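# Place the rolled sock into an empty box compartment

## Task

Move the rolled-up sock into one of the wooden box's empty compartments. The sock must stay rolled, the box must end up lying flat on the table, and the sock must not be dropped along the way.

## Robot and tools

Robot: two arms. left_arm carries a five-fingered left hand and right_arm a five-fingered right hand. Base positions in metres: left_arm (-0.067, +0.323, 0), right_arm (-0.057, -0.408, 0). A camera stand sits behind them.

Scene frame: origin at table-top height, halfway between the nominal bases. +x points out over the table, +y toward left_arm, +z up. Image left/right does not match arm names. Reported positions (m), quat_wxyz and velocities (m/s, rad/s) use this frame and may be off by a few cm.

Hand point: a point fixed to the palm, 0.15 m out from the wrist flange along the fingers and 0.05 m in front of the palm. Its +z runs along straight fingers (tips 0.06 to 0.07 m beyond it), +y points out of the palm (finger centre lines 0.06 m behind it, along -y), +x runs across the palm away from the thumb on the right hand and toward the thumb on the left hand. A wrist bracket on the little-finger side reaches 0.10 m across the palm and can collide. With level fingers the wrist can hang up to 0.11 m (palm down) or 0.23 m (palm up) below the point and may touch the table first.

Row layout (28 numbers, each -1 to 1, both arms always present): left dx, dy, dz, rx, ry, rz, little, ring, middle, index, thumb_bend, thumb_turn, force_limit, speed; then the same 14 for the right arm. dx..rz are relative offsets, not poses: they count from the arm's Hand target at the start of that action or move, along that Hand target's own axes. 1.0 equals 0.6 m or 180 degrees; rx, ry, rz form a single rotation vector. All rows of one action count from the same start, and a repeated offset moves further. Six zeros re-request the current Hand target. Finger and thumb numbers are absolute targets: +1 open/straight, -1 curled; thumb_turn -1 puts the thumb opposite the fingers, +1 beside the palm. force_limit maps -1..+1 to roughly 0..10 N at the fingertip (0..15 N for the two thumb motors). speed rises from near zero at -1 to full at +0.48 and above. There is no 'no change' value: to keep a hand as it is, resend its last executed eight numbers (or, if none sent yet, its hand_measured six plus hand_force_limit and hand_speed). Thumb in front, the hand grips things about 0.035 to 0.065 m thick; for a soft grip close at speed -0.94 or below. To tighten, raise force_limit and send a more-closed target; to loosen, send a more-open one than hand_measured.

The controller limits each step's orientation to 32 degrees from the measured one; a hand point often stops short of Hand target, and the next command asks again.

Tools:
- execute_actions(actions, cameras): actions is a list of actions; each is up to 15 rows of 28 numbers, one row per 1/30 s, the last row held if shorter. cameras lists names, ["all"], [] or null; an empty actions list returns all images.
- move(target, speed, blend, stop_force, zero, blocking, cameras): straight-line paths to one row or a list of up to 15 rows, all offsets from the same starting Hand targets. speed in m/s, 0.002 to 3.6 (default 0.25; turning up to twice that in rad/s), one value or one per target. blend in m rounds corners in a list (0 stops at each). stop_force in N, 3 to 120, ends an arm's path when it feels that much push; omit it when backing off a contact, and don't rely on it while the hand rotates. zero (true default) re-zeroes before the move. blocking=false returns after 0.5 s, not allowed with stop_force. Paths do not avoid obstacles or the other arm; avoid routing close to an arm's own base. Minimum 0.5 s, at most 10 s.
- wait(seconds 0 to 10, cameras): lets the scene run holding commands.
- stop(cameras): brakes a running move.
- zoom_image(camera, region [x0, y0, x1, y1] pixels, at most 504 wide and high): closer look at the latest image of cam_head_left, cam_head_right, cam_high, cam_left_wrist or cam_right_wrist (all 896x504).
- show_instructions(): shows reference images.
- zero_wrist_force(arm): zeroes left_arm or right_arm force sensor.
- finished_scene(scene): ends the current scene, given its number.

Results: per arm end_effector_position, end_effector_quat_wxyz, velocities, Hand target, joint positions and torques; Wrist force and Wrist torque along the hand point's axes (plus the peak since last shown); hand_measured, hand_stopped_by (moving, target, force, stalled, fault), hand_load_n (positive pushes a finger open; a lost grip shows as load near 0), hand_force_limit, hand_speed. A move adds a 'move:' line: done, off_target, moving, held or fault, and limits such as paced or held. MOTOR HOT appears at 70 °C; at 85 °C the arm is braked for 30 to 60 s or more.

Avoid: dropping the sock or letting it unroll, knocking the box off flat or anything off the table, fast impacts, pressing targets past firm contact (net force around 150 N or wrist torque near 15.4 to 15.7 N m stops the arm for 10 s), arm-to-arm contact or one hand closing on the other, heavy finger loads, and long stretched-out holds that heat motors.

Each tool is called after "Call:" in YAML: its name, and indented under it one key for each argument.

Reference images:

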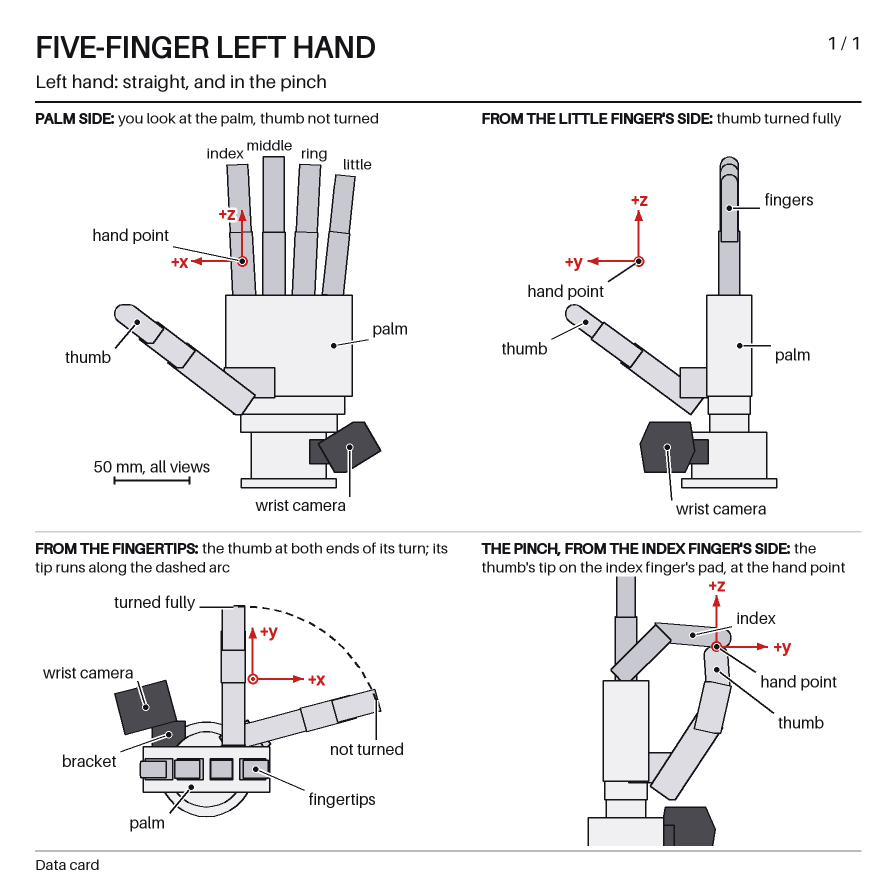

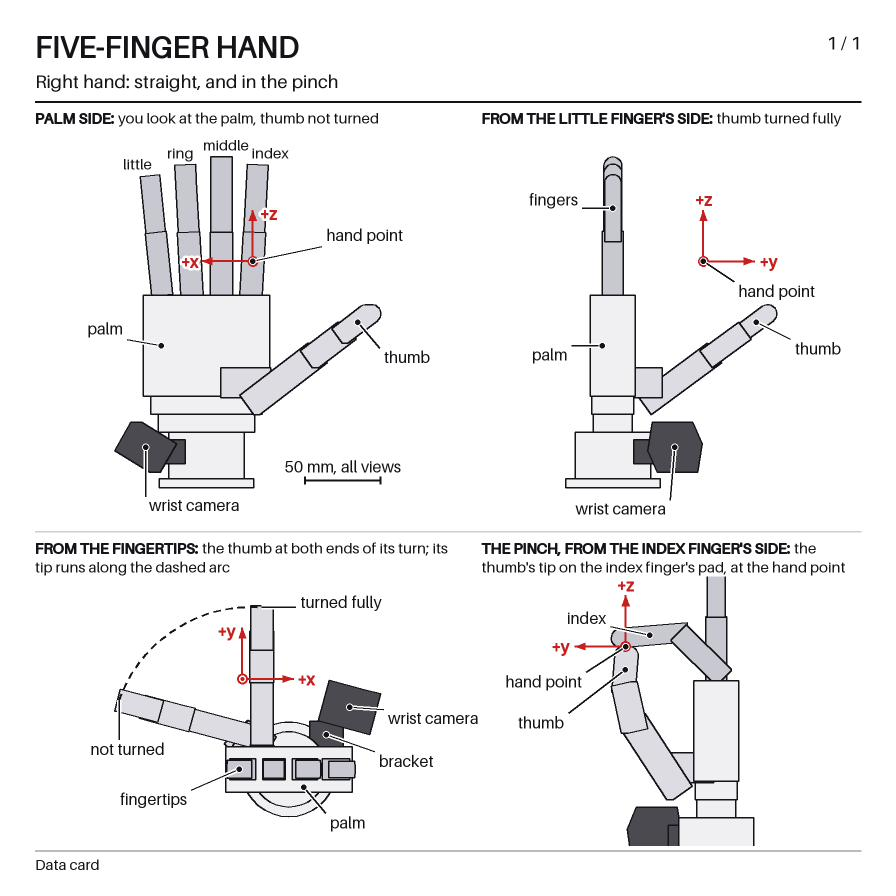

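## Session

Call:
execute_actions:
  actions: []

Call:
zoom_image:
  camera: "cam_head_left"
  region: [250, 250, 650, 475]

Scene clock: 0.00 s.
left_arm: end_effector_position=(+0.4159, +0.3755, +0.1572) hand_measured=(+1.000, +1.000, +1.000, +1.000, +1.000, +1.000) hand_load_n=(+0.0, +0.0, +0.0, +0.0, +0.0, +0.0) hand_stopped_by=(target, target, target, target, target, target) hand_force_limit=0.00 hand_speed=-0.80 end_effector_quat_wxyz=(-0.389, +0.627, +0.627, +0.252) | right_arm: end_effector_position=(+0.4716, -0.4926, +0.3002) hand_measured=(+1.000, +1.000, +1.000, +1.000, +1.000, +1.000) hand_load_n=(+0.0, +0.0, +0.0, +0.0, +0.0, +0.0) hand_stopped_by=(target, target, target, target, target, target) hand_force_limit=0.00 hand_speed=-0.80 end_effector_quat_wxyz=(+0.011, -0.356, +0.835, +0.419)
Joint positions: left_arm=[3.087 -2.243 -1.582 1.861 -2.476 -0.274] | right_arm=[-0.623 -0.594 0.748 2.206 1.171 -3.202]
Joint velocities: within noise
Joint torques (N m): no reading
Wrist force (N): no reading
Wrist torque (N m): no reading
Wrist force, peak (N): no reading
Hand target: left_arm +0.4159, +0.3755, +0.1572; -0.389, +0.627, +0.627, +0.252 | right_arm +0.4716, -0.4926, +0.3002; +0.011, -0.356, +0.835, +0.419
camera_calibration:
cam_left_wrist: T_world_to_cam=[[-0.942273, 0.0912115, 0.322182, 0.312812], [0.332282, 0.135909, 0.933337, -0.330277], [0.0413436, 0.986514, -0.158371, -0.247022], [0, 0, 0, 1]] pos_world=[0.414712, 0.260046, 0.168356]
cam_right_wrist: T_world_to_cam=[[-0.770181, 0.259193, 0.582787, 0.32071], [0.634781, 0.222312, 0.740021, -0.412087], [0.0622476, 0.939892, -0.335751, 0.649742], [0, 0, 0, 1]] pos_world=[0.468145, -0.602201, 0.336199]

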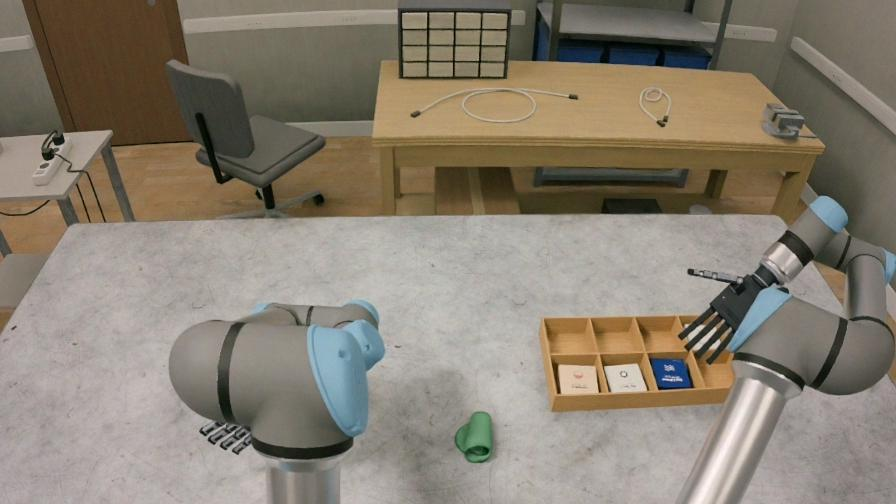

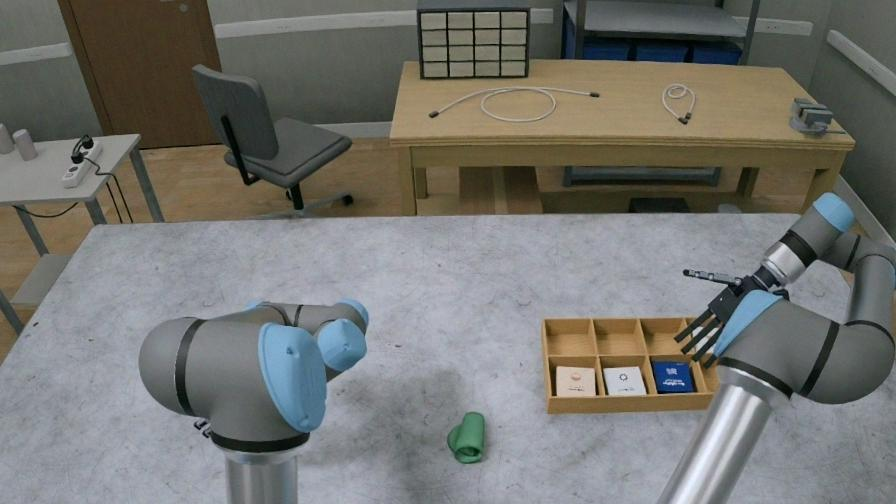

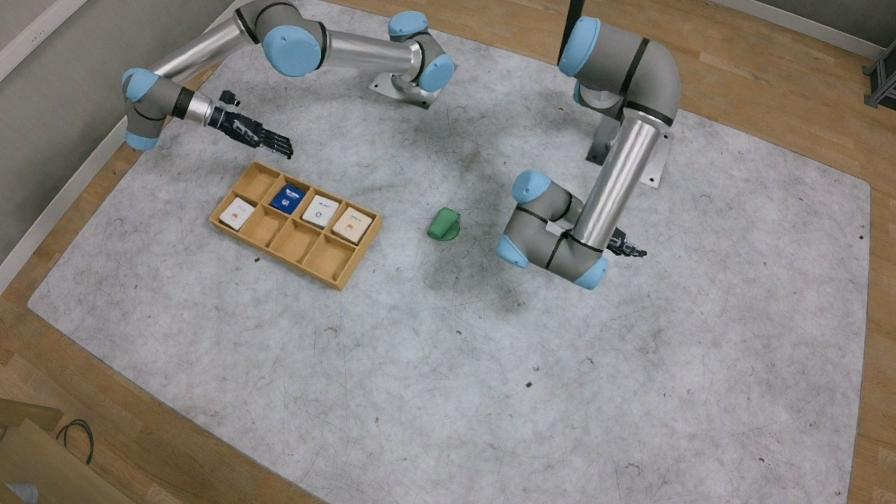

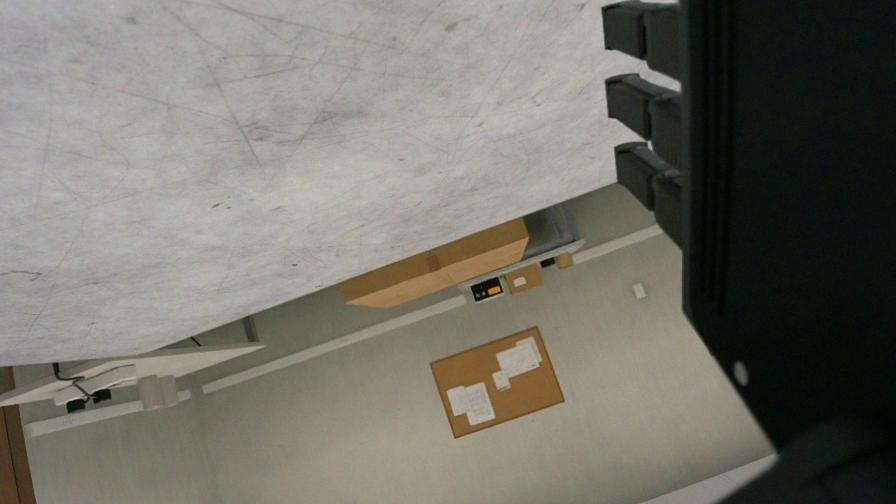

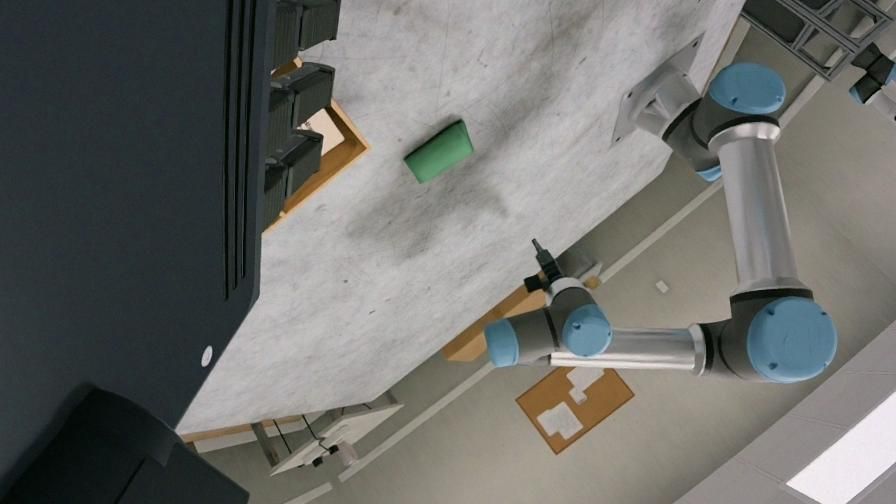

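Scaled by 1.260 from the camera's 896x504 image, which has a finer 1280x720 frame.

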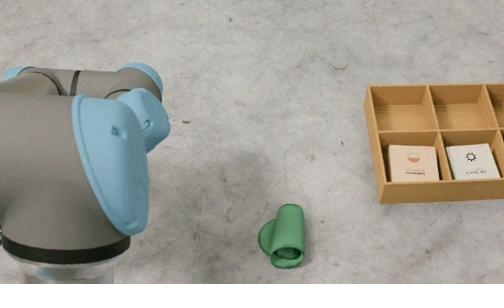

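Call:
zoom_image:
  camera: "cam_head_left"
  region: [430, 390, 530, 490]

Call:
zoom_image:
  camera: "cam_head_right"
  region: [420, 390, 520, 490]

Call:
zoom_image:
  camera: "cam_high"
  region: [400, 180, 480, 260]

Call:
zoom_image:
  camera: "cam_head_left"
  region: [525, 300, 765, 430]

Call:
zoom_image:
  camera: "cam_high"
  region: [200, 150, 400, 300]

Call:
zoom_image:
  camera: "cam_right_wrist"
  region: [380, 90, 500, 210]

Scaled by 5.040 from the camera's 896x504 image, which has a finer 1280x720 frame.

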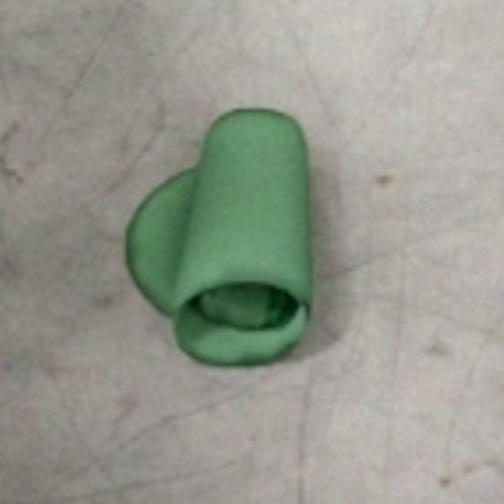

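Scaled by 5.040 from the camera's 896x504 image, which has a finer 1280x720 frame.

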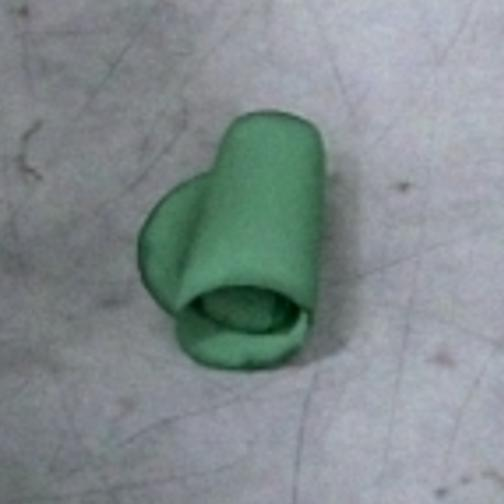

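Scaled by 6.300 from the camera's 896x504 image, which has a finer 1280x720 frame.

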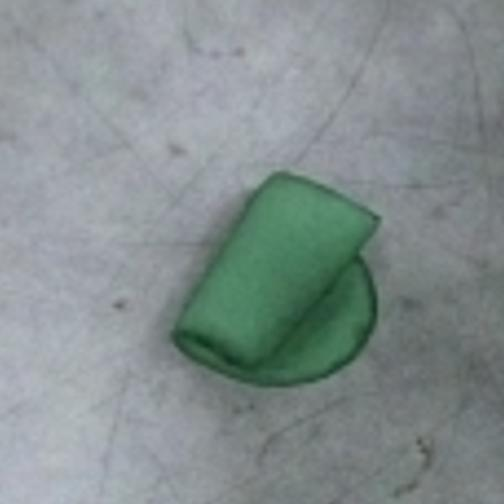

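Scaled by 2.100 from the camera's 896x504 image, which has a finer 1280x720 frame.

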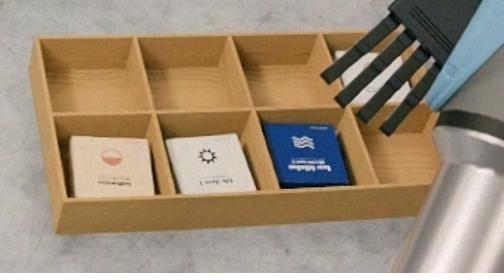

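Scaled by 2.520 from the camera's 896x504 image, which has a finer 1280x720 frame.

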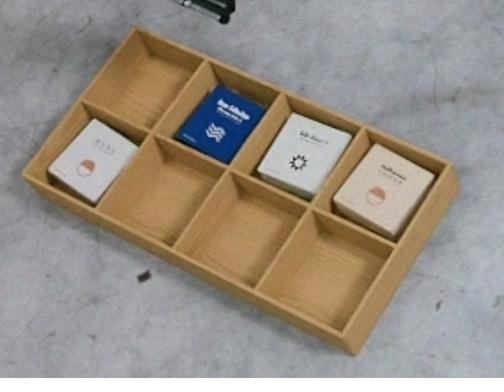

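Scaled by 4.200 from the camera's 896x504 image, which has a finer 1280x720 frame.

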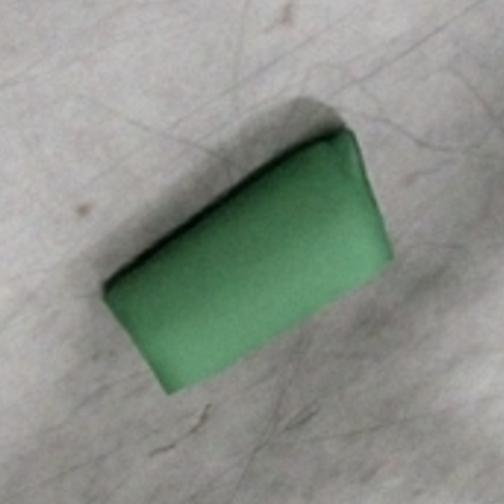

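Call:
move:
  target: [0.195,-0.018,0.191,0,0,0,1,1,1,1,1,1,0,-0.8,-0.1503,0.1938,0.409,0.1729,-0.0366,-0.7583,-1,-1,1,1,1,-1,-0.5,0.2]
  speed: 0.45
  cameras: ["all"]

Scene clock: 7.60 s.
left_arm: end_effector_position=(+0.3958, +0.5355, +0.1877) hand_measured=(+1.000, +1.000, +1.000, +1.000, +1.000, +1.000) hand_load_n=(+0.0, +0.0, +0.0, +0.0, -0.5, +0.0) hand_stopped_by=(target, target, target, target, target, target) hand_force_limit=0.00 hand_speed=-0.80 end_effector_quat_wxyz=(-0.389, +0.627, +0.627, +0.252) | right_arm: end_effector_position=(+0.3999, -0.2201, +0.2501) hand_measured=(-1.000, -1.000, +1.000, +1.000, +1.000, -1.000) hand_load_n=(+0.0, +0.0, +0.0, +0.0, +0.0, +0.0) hand_stopped_by=(target, target, target, target, target, target) hand_force_limit=-0.50 hand_speed=0.20 end_effector_quat_wxyz=(-0.499, +0.865, -0.046, +0.026)
Joint positions: left_arm=[3.447 -2.047 -1.674 2.247 -2.531 0.329] | right_arm=[-0.256 -1.131 1.523 1.488 0.554 -5.069]
Joint torques (N m): left_arm=[-8.59 21.57 9.12 -4.69 -0.24 -0.16] | right_arm=[-8.11 -29.28 -26.31 3.37 0.75 -1.35]
Wrist force (N): left_arm=[-0.2 0.2 0.7] | right_arm=[-0.8 -3.6 -0.7]
Wrist torque (N m): left_arm=[-0.08 -0.04 -0.08] | right_arm=[0.02 0.35 0.06]
Wrist force, peak (N): left_arm=[-0.5 0.5 1.1] | right_arm=[-1.2 -4.1 -1.0]
Hand target: left_arm +0.3959, +0.5355, +0.1876; -0.389, +0.627, +0.627, +0.252 | right_arm +0.3999, -0.2202, +0.2501; -0.499, +0.865, -0.046, +0.026
Off the commanded pose: left_arm 0.000 m, 0 deg | right_arm 0.000 m, 0 deg.
move: done
camera_calibration:
cam_left_wrist: T_world_to_cam=[[-0.942378, 0.0911664, 0.321889, 0.269656], [0.331986, 0.13594, 0.933438, -0.373773], [0.0413405, 0.986514, -0.158373, -0.399304], [0, 0, 0, 1]] pos_world=[0.394713, 0.420146, 0.198856]
cam_right_wrist: T_world_to_cam=[[0.18714, -0.490462, -0.851132, 0.0347974], [-0.890199, -0.45103, 0.0641747, 0.240544], [-0.415361, 0.745667, -0.521014, 0.575915], [0, 0, 0, 1]] pos_world=[0.446833, -0.303882, 0.314241]

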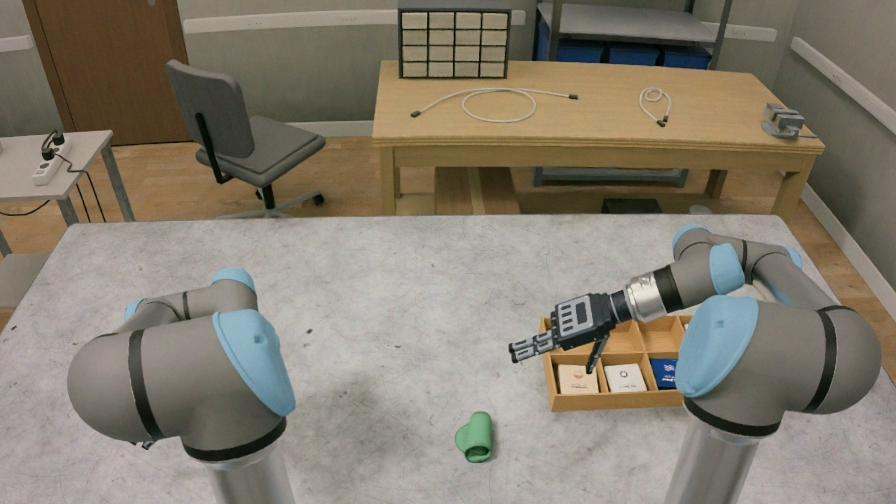

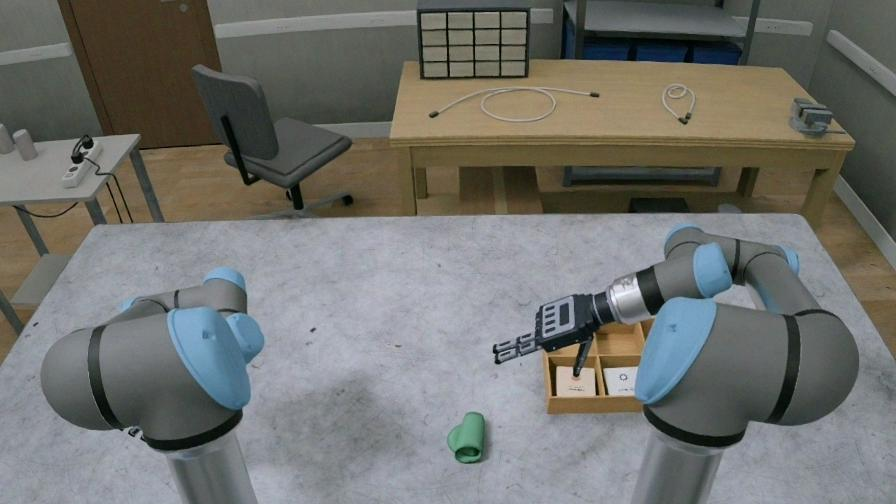

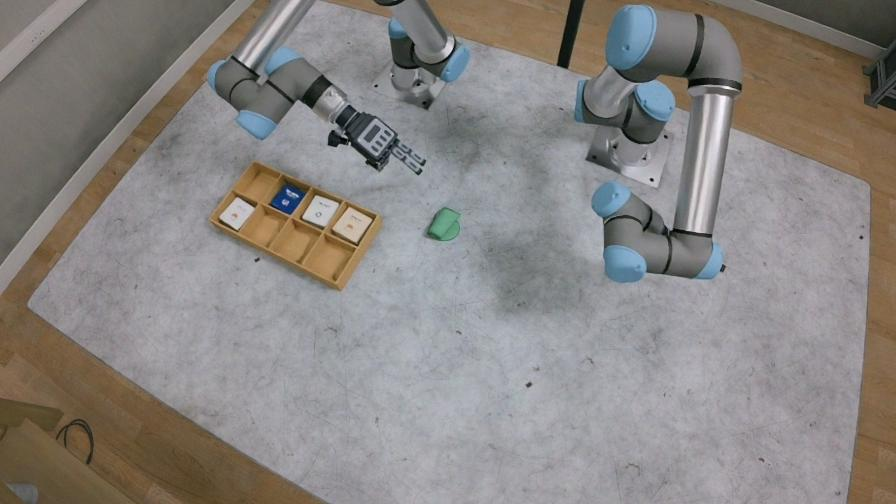

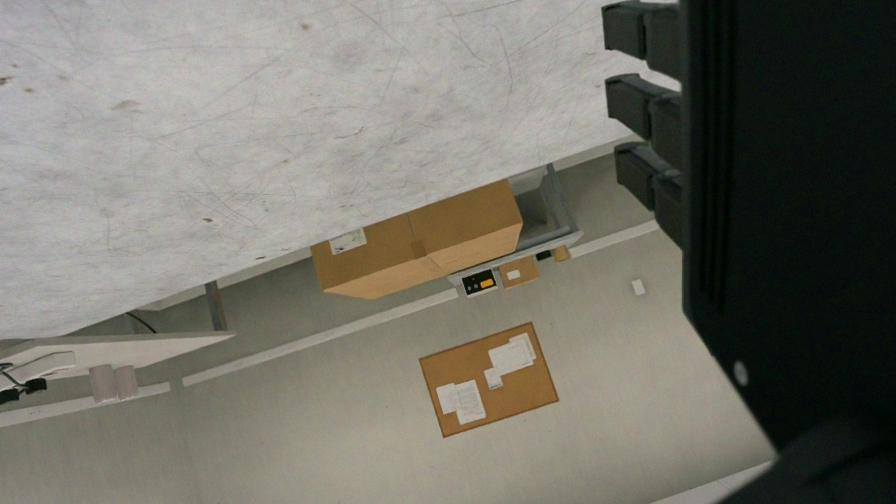

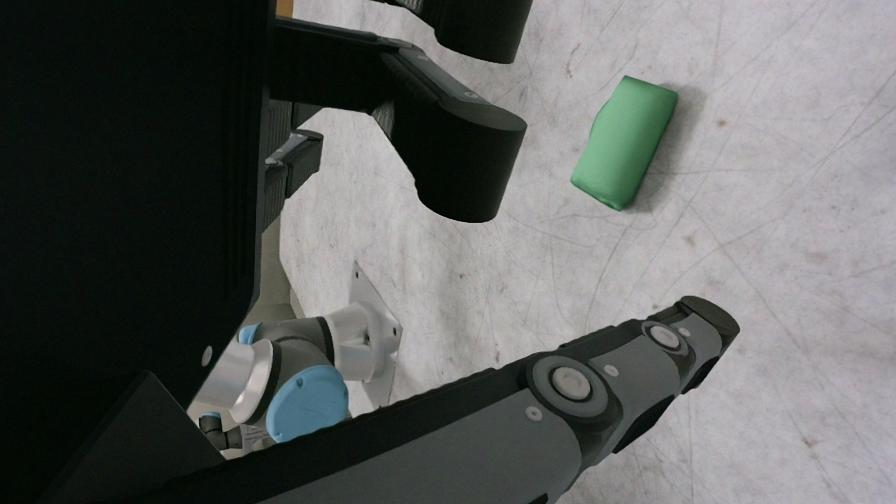

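Call:
move:
  target: [0,0,0,0,0,0,1,1,1,1,1,1,0,-0.8,-0.0305,0.1142,0.3022,0,0.0096,0.0056,-1,-1,1,1,1,-1,-0.5,0.2]
  speed: 0.2
  cameras: ["cam_head_left","cam_head_right","cam_high","cam_right_wrist"]

Call:
zoom_image:
  camera: "cam_high"
  region: [380, 150, 500, 260]

Call:
zoom_image:
  camera: "cam_head_left"
  region: [430, 360, 560, 480]

Call:
zoom_image:
  camera: "cam_head_right"
  region: [420, 360, 550, 480]

Scene clock: 9.63 s.
left_arm: end_effector_position=(+0.3959, +0.5355, +0.1876) hand_measured=(+1.000, +1.000, +1.000, +1.000, +1.000, +1.000) hand_load_n=(+0.0, +0.0, +0.0, -0.5, +0.0, +0.0) hand_stopped_by=(target, target, target, target, target, target) hand_force_limit=0.00 hand_speed=-0.80 end_effector_quat_wxyz=(-0.389, +0.627, +0.627, +0.252) | right_arm: end_effector_position=(+0.3943, -0.0964, +0.0999) hand_measured=(-1.000, -1.000, +1.000, +1.000, +1.000, -1.000) hand_load_n=(+0.0, +0.0, +0.0, +0.0, +0.0, +0.0) hand_stopped_by=(target, target, target, target, target, target) hand_force_limit=-0.50 hand_speed=0.20 end_effector_quat_wxyz=(-0.498, +0.864, -0.061, +0.034) end_effector_velocity=(+0.001, +0.000, +0.000) end_effector_angular_velocity=(+0.002, -0.001, -0.002)
Joint positions: left_arm=[3.447 -2.047 -1.674 2.247 -2.531 0.329] | right_arm=[0.011 -1.003 1.611 0.766 0.537 -4.482]
Joint velocities: left_arm=[within noise] | right_arm=[0 0 -0.001 -0.005 -0.001 0.005]
Joint torques (N m): left_arm=[-9.24 20.22 20.56 -4.61 -3.05 -0.86] | right_arm=[4.05 -42.33 -24.78 0.41 -4.31 1.05]
Wrist force (N): left_arm=[-0.6 0.3 0.5] | right_arm=[-0.7 -3.7 -1.1]
Wrist torque (N m): left_arm=[-0.04 0.02 -0.11] | right_arm=[0.01 0.38 -0.09]
Wrist force, peak (N): left_arm=[-0.5 0.6 0.9] | right_arm=[-0.7 -4.5 -2.3]
Hand target: left_arm +0.3959, +0.5355, +0.1876; -0.389, +0.627, +0.627, +0.252 | right_arm +0.3944, -0.0964, +0.0999; -0.498, +0.864, -0.061, +0.034
Off the commanded pose: left_arm 0.000 m, 0 deg | right_arm 0.000 m, 0 deg.
move: done
camera_calibration:
cam_right_wrist: T_world_to_cam=[[0.169835, -0.496865, -0.851047, -0.0251251], [-0.905383, -0.41969, 0.0643484, 0.310042], [-0.389149, 0.759595, -0.521132, 0.394093], [0, 0, 0, 1]] pos_world=[0.438334, -0.181713, 0.164041]
Images, in order (width x height): cam_head_left 896x504, cam_head_right 896x504, cam_high 896x504, cam_right_wrist 896x504.

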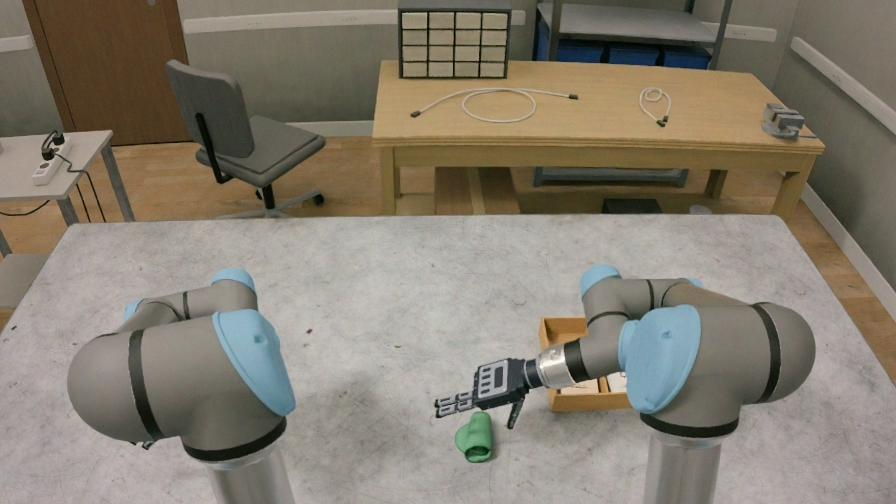

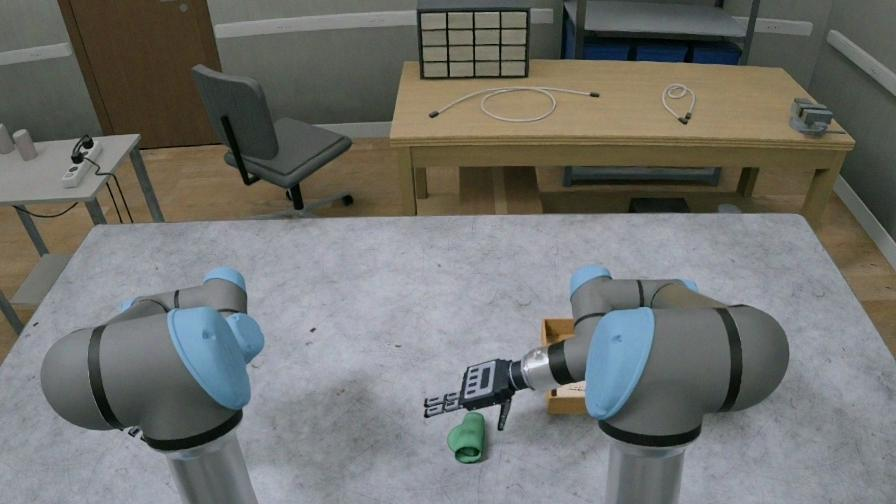

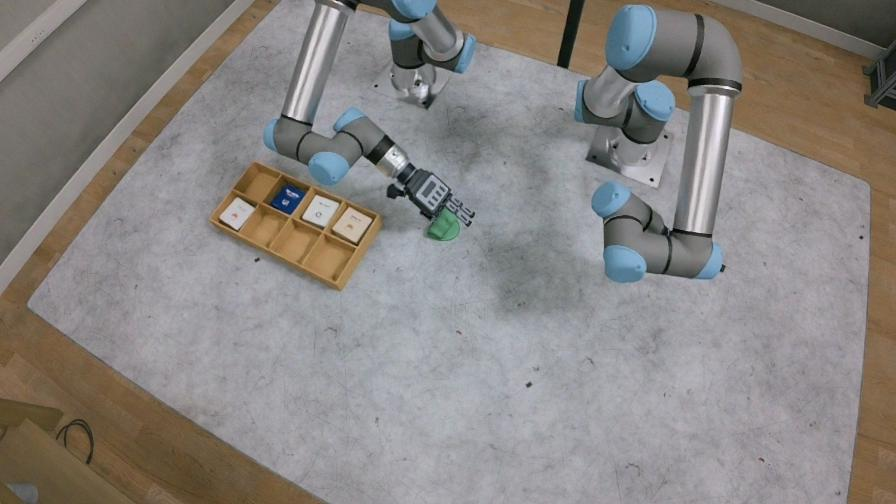

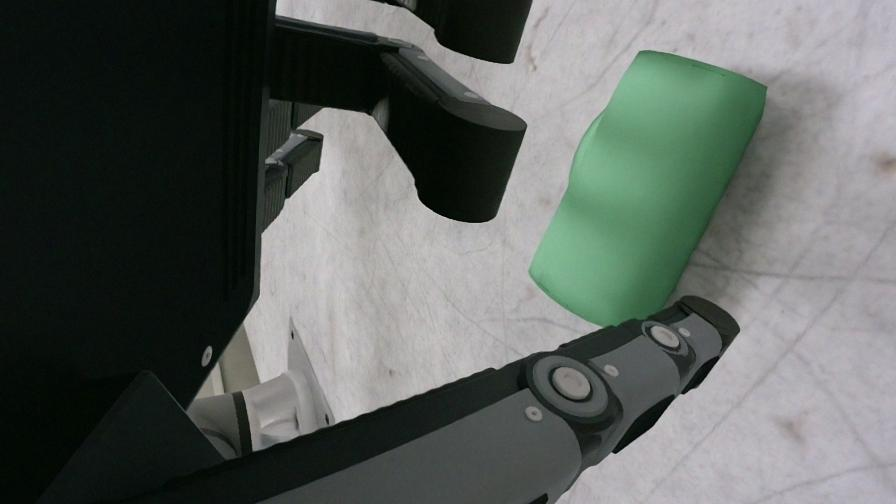

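Scaled by 4.200 from the camera's 896x504 image, which has a finer 1280x720 frame.

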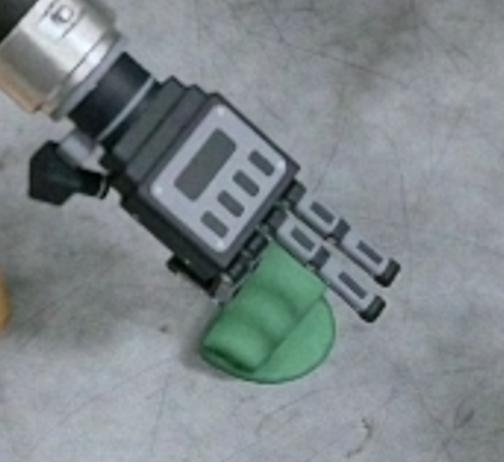

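Scaled by 3.877 from the camera's 896x504 image, which has a finer 1280x720 frame.

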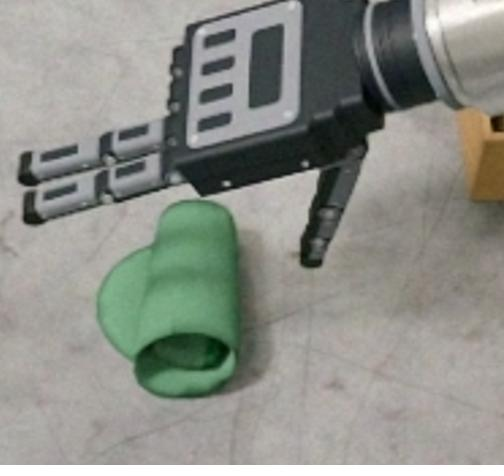

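Scaled by 3.877 from the camera's 896x504 image, which has a finer 1280x720 frame.

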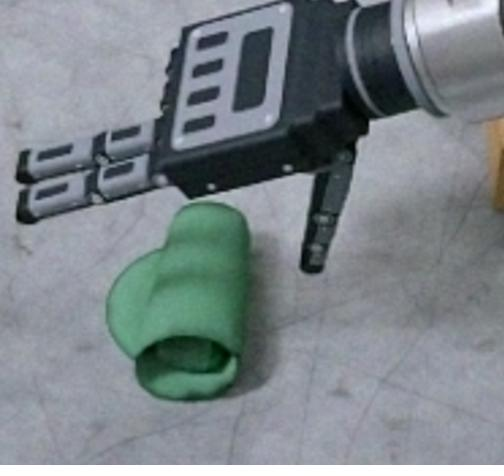

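Call:
move:
  target: [0,0,0,0,0,0,1,1,1,1,1,1,0,-0.8,0.0055,0.0917,0.039,0,0,0,-1,-1,0.65,0.65,0.6,-1,-0.5,-0.2]
  speed: 0.05
  stop_force: 5
  cameras: ["cam_head_left","cam_head_right","cam_high","cam_right_wrist"]

Call:
zoom_image:
  camera: "cam_high"
  region: [380, 150, 500, 260]

Call:
zoom_image:
  camera: "cam_head_left"
  region: [430, 360, 560, 480]

Call:
zoom_image:
  camera: "cam_head_right"
  region: [420, 360, 550, 480]

Scene clock: 12.77 s.
left_arm: end_effector_position=(+0.3959, +0.5355, +0.1876) hand_measured=(+1.000, +1.000, +1.000, +1.000, +1.000, +1.000) hand_load_n=(+0.0, +0.0, +0.0, +0.0, +0.0, +0.0) hand_stopped_by=(target, target, target, target, target, target) hand_force_limit=0.00 hand_speed=-0.80 end_effector_quat_wxyz=(-0.389, +0.627, +0.627, +0.252) | right_arm: end_effector_position=(+0.3966, -0.1041, +0.0406) hand_measured=(-1.000, -1.000, +0.650, +0.650, +0.600, -1.000) hand_load_n=(+0.0, +0.0, +0.0, +0.0, +0.0, +0.0) hand_stopped_by=(target, target, target, target, target, target) hand_force_limit=-0.50 hand_speed=-0.20 end_effector_quat_wxyz=(-0.498, +0.864, -0.061, +0.034)
Joint positions: left_arm=[3.447 -2.047 -1.674 2.247 -2.531 0.329] | right_arm=[-0.006 -0.911 1.647 0.665 0.534 -4.514]
Joint torques (N m): left_arm=[-9.01 21.42 20.38 -4.41 -3.25 -1.27] | right_arm=[4.41 -52.53 -24.87 4.14 -1.81 1.12]
Wrist force (N): left_arm=[-0.2 0.1 0.3] | right_arm=[-0.6 -3.4 -1.1]
Wrist torque (N m): left_arm=[-0.06 -0.03 -0.09] | right_arm=[0.03 0.36 0.06]
Wrist force, peak (N): left_arm=[-0.6 0.1 1.0] | right_arm=[-0.7 -4.6 -1.3]
Hand target: left_arm +0.3959, +0.5355, +0.1876; -0.389, +0.627, +0.627, +0.252 | right_arm +0.3966, -0.1041, +0.0406; -0.498, +0.864, -0.061, +0.034
Off the commanded pose: left_arm 0.000 m, 0 deg | right_arm 0.000 m, 0 deg.
move: done
camera_calibration:
cam_right_wrist: T_world_to_cam=[[0.170054, -0.496734, -0.85108, -0.07986], [-0.905391, -0.419717, 0.0640626, 0.312646], [-0.389035, 0.759666, -0.521113, 0.369856], [0, 0, 0, 1]] pos_world=[0.440535, -0.189413, 0.10474]
Images, in order (width x height): cam_head_left 896x504, cam_head_right 896x504, cam_high 896x504, cam_right_wrist 896x504.

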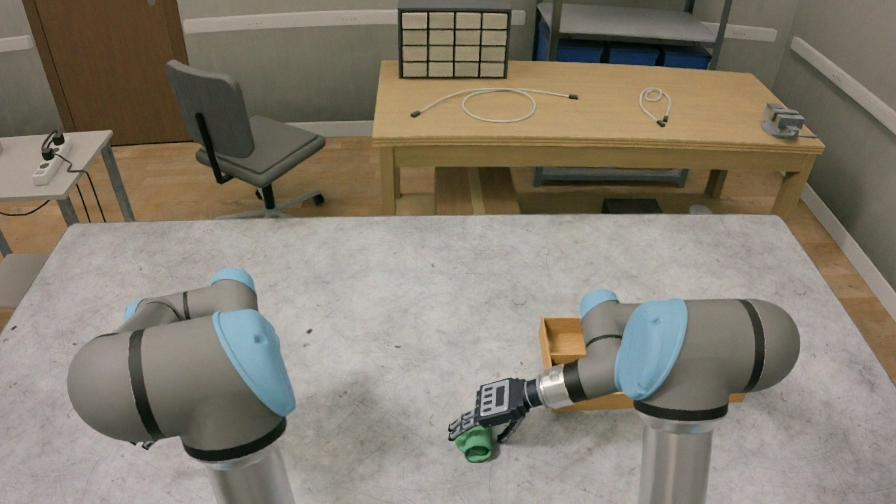

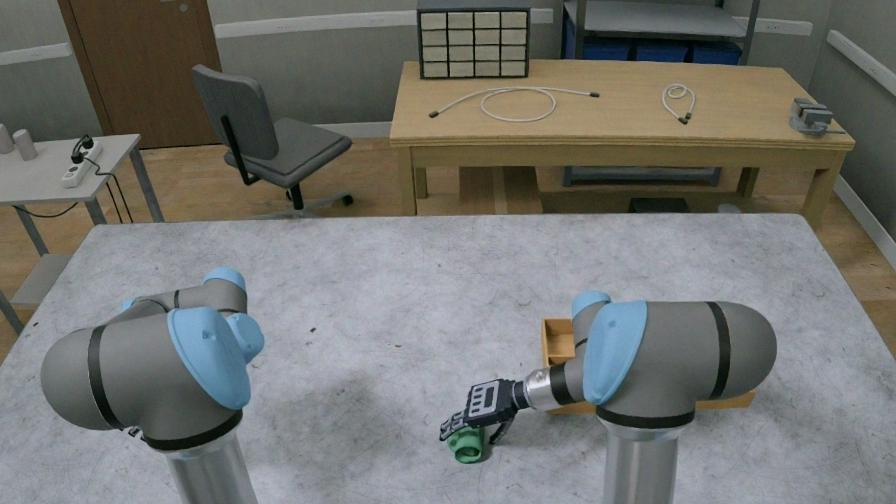

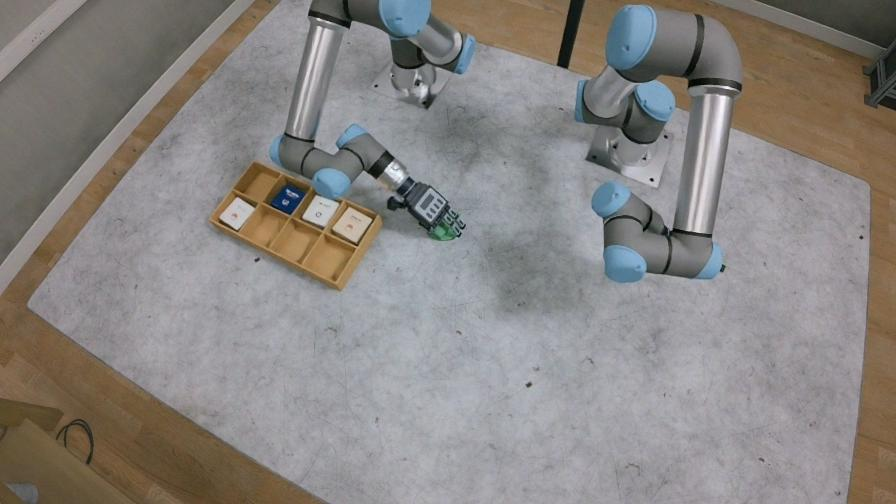

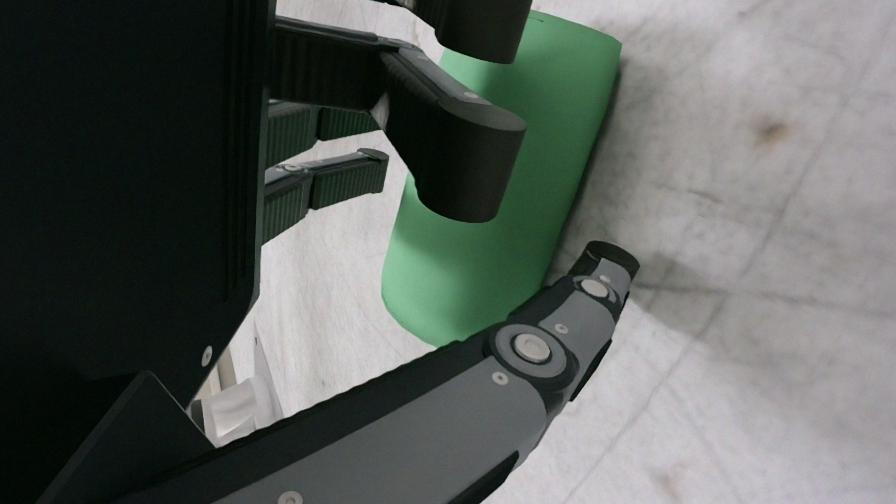

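Scaled by 4.200 from the camera's 896x504 image, which has a finer 1280x720 frame.

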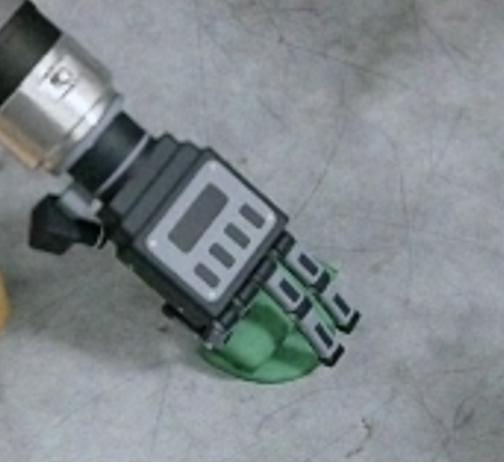

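Scaled by 3.877 from the camera's 896x504 image, which has a finer 1280x720 frame.

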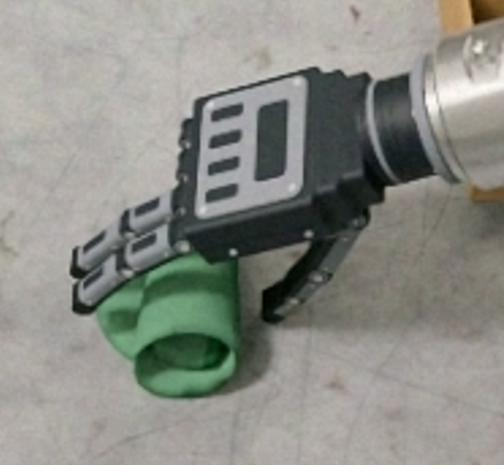

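Scaled by 3.877 from the camera's 896x504 image, which has a finer 1280x720 frame.

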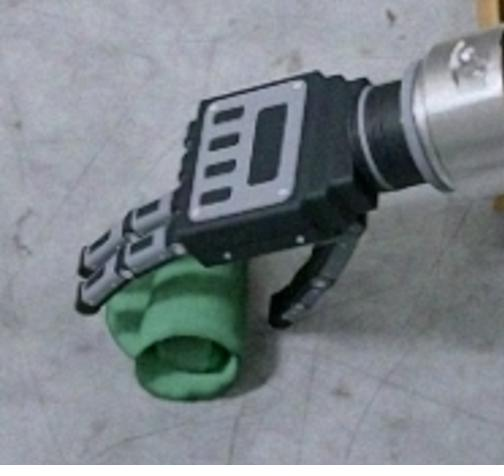

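Call:
move:
  target: [0,0,0,0,0,0,1,1,1,1,1,1,0,-0.8,0,0,0,0,0,0,-1,-1,0.0,0.0,-0.1,-1,-0.5,-0.85]
  speed: 0.05
  cameras: ["cam_head_left","cam_high","cam_right_wrist"]

Call:
zoom_image:
  camera: "cam_high"
  region: [380, 150, 500, 260]

Call:
zoom_image:
  camera: "cam_head_left"
  region: [430, 360, 560, 480]

Scene clock: 17.20 s.
left_arm: end_effector_position=(+0.3959, +0.5355, +0.1876) hand_measured=(+1.000, +1.000, +1.000, +1.000, +1.000, +1.000) hand_load_n=(+0.0, +0.0, +0.0, +0.0, +0.0, +0.0) hand_stopped_by=(target, target, target, target, target, target) hand_force_limit=0.00 hand_speed=-0.80 end_effector_quat_wxyz=(-0.389, +0.627, +0.627, +0.252) | right_arm: end_effector_position=(+0.3966, -0.1041, +0.0406) hand_measured=(-1.000, -1.000, +0.000, +0.000, +0.008, -1.000) hand_load_n=(+0.0, +0.5, +2.0, +1.0, +3.5, +0.5) hand_stopped_by=(target, target, target, target, force, target) hand_force_limit=-0.50 hand_speed=-0.85 end_effector_quat_wxyz=(-0.498, +0.864, -0.061, +0.034)
Joint positions: left_arm=[3.447 -2.047 -1.674 2.247 -2.531 0.329] | right_arm=[-0.006 -0.911 1.647 0.665 0.534 -4.514]
Joint torques (N m): left_arm=[-8.06 21.33 19.95 -4.24 -3.31 -1.08] | right_arm=[4.43 -50.78 -23.18 2.98 0.77 0.92]
Wrist force (N): left_arm=[-0.1 0.1 0.5] | right_arm=[-0.7 -3.5 -0.9]
Wrist torque (N m): left_arm=[-0.08 -0.06 -0.08] | right_arm=[0.01 0.36 0.06]
Wrist force, peak (N): left_arm=[-0.5 0.7 1.1] | right_arm=[-0.8 -5.5 -1.5]
Hand target: left_arm +0.3959, +0.5355, +0.1876; -0.389, +0.627, +0.627, +0.252 | right_arm +0.3966, -0.1041, +0.0406; -0.498, +0.864, -0.061, +0.034
Off the commanded pose: left_arm 0.000 m, 0 deg | right_arm 0.000 m, 0 deg.
move: done
camera_calibration:
cam_right_wrist: T_world_to_cam=[[0.169977, -0.496769, -0.851075, -0.0798332], [-0.905406, -0.419675, 0.0641347, 0.312653], [-0.389035, 0.759667, -0.521113, 0.369856], [0, 0, 0, 1]] pos_world=[0.440534, -0.189413, 0.10474]
Images, in order (width x height): cam_head_left 896x504, cam_high 896x504, cam_right_wrist 896x504.

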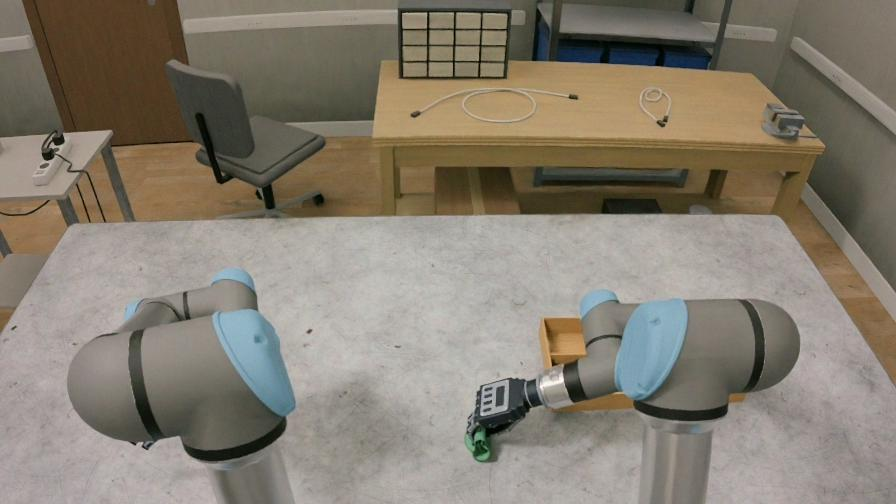

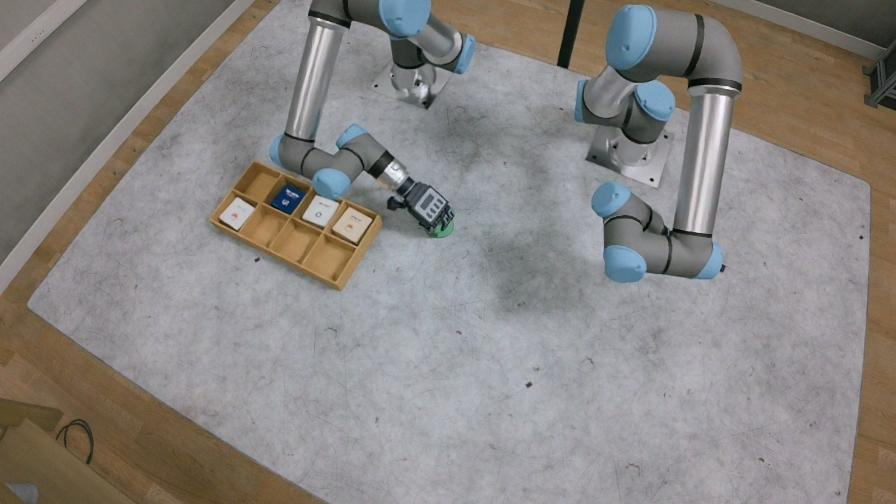

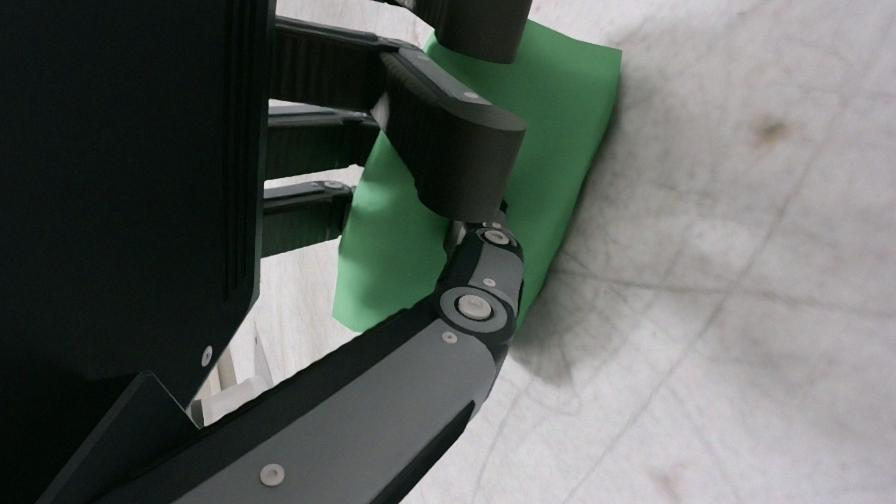

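Scaled by 4.200 from the camera's 896x504 image, which has a finer 1280x720 frame.

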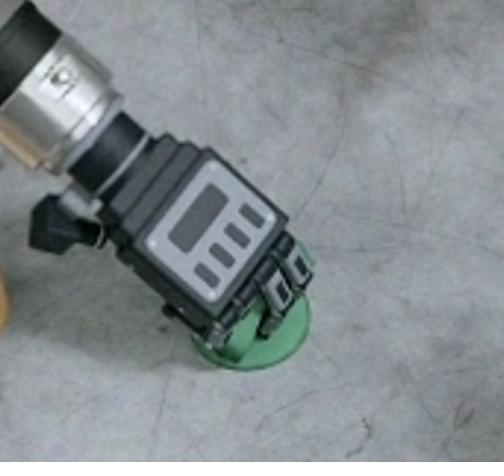

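Scaled by 3.877 from the camera's 896x504 image, which has a finer 1280x720 frame.

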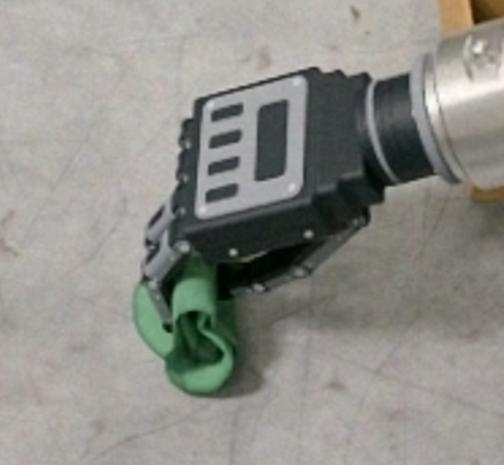

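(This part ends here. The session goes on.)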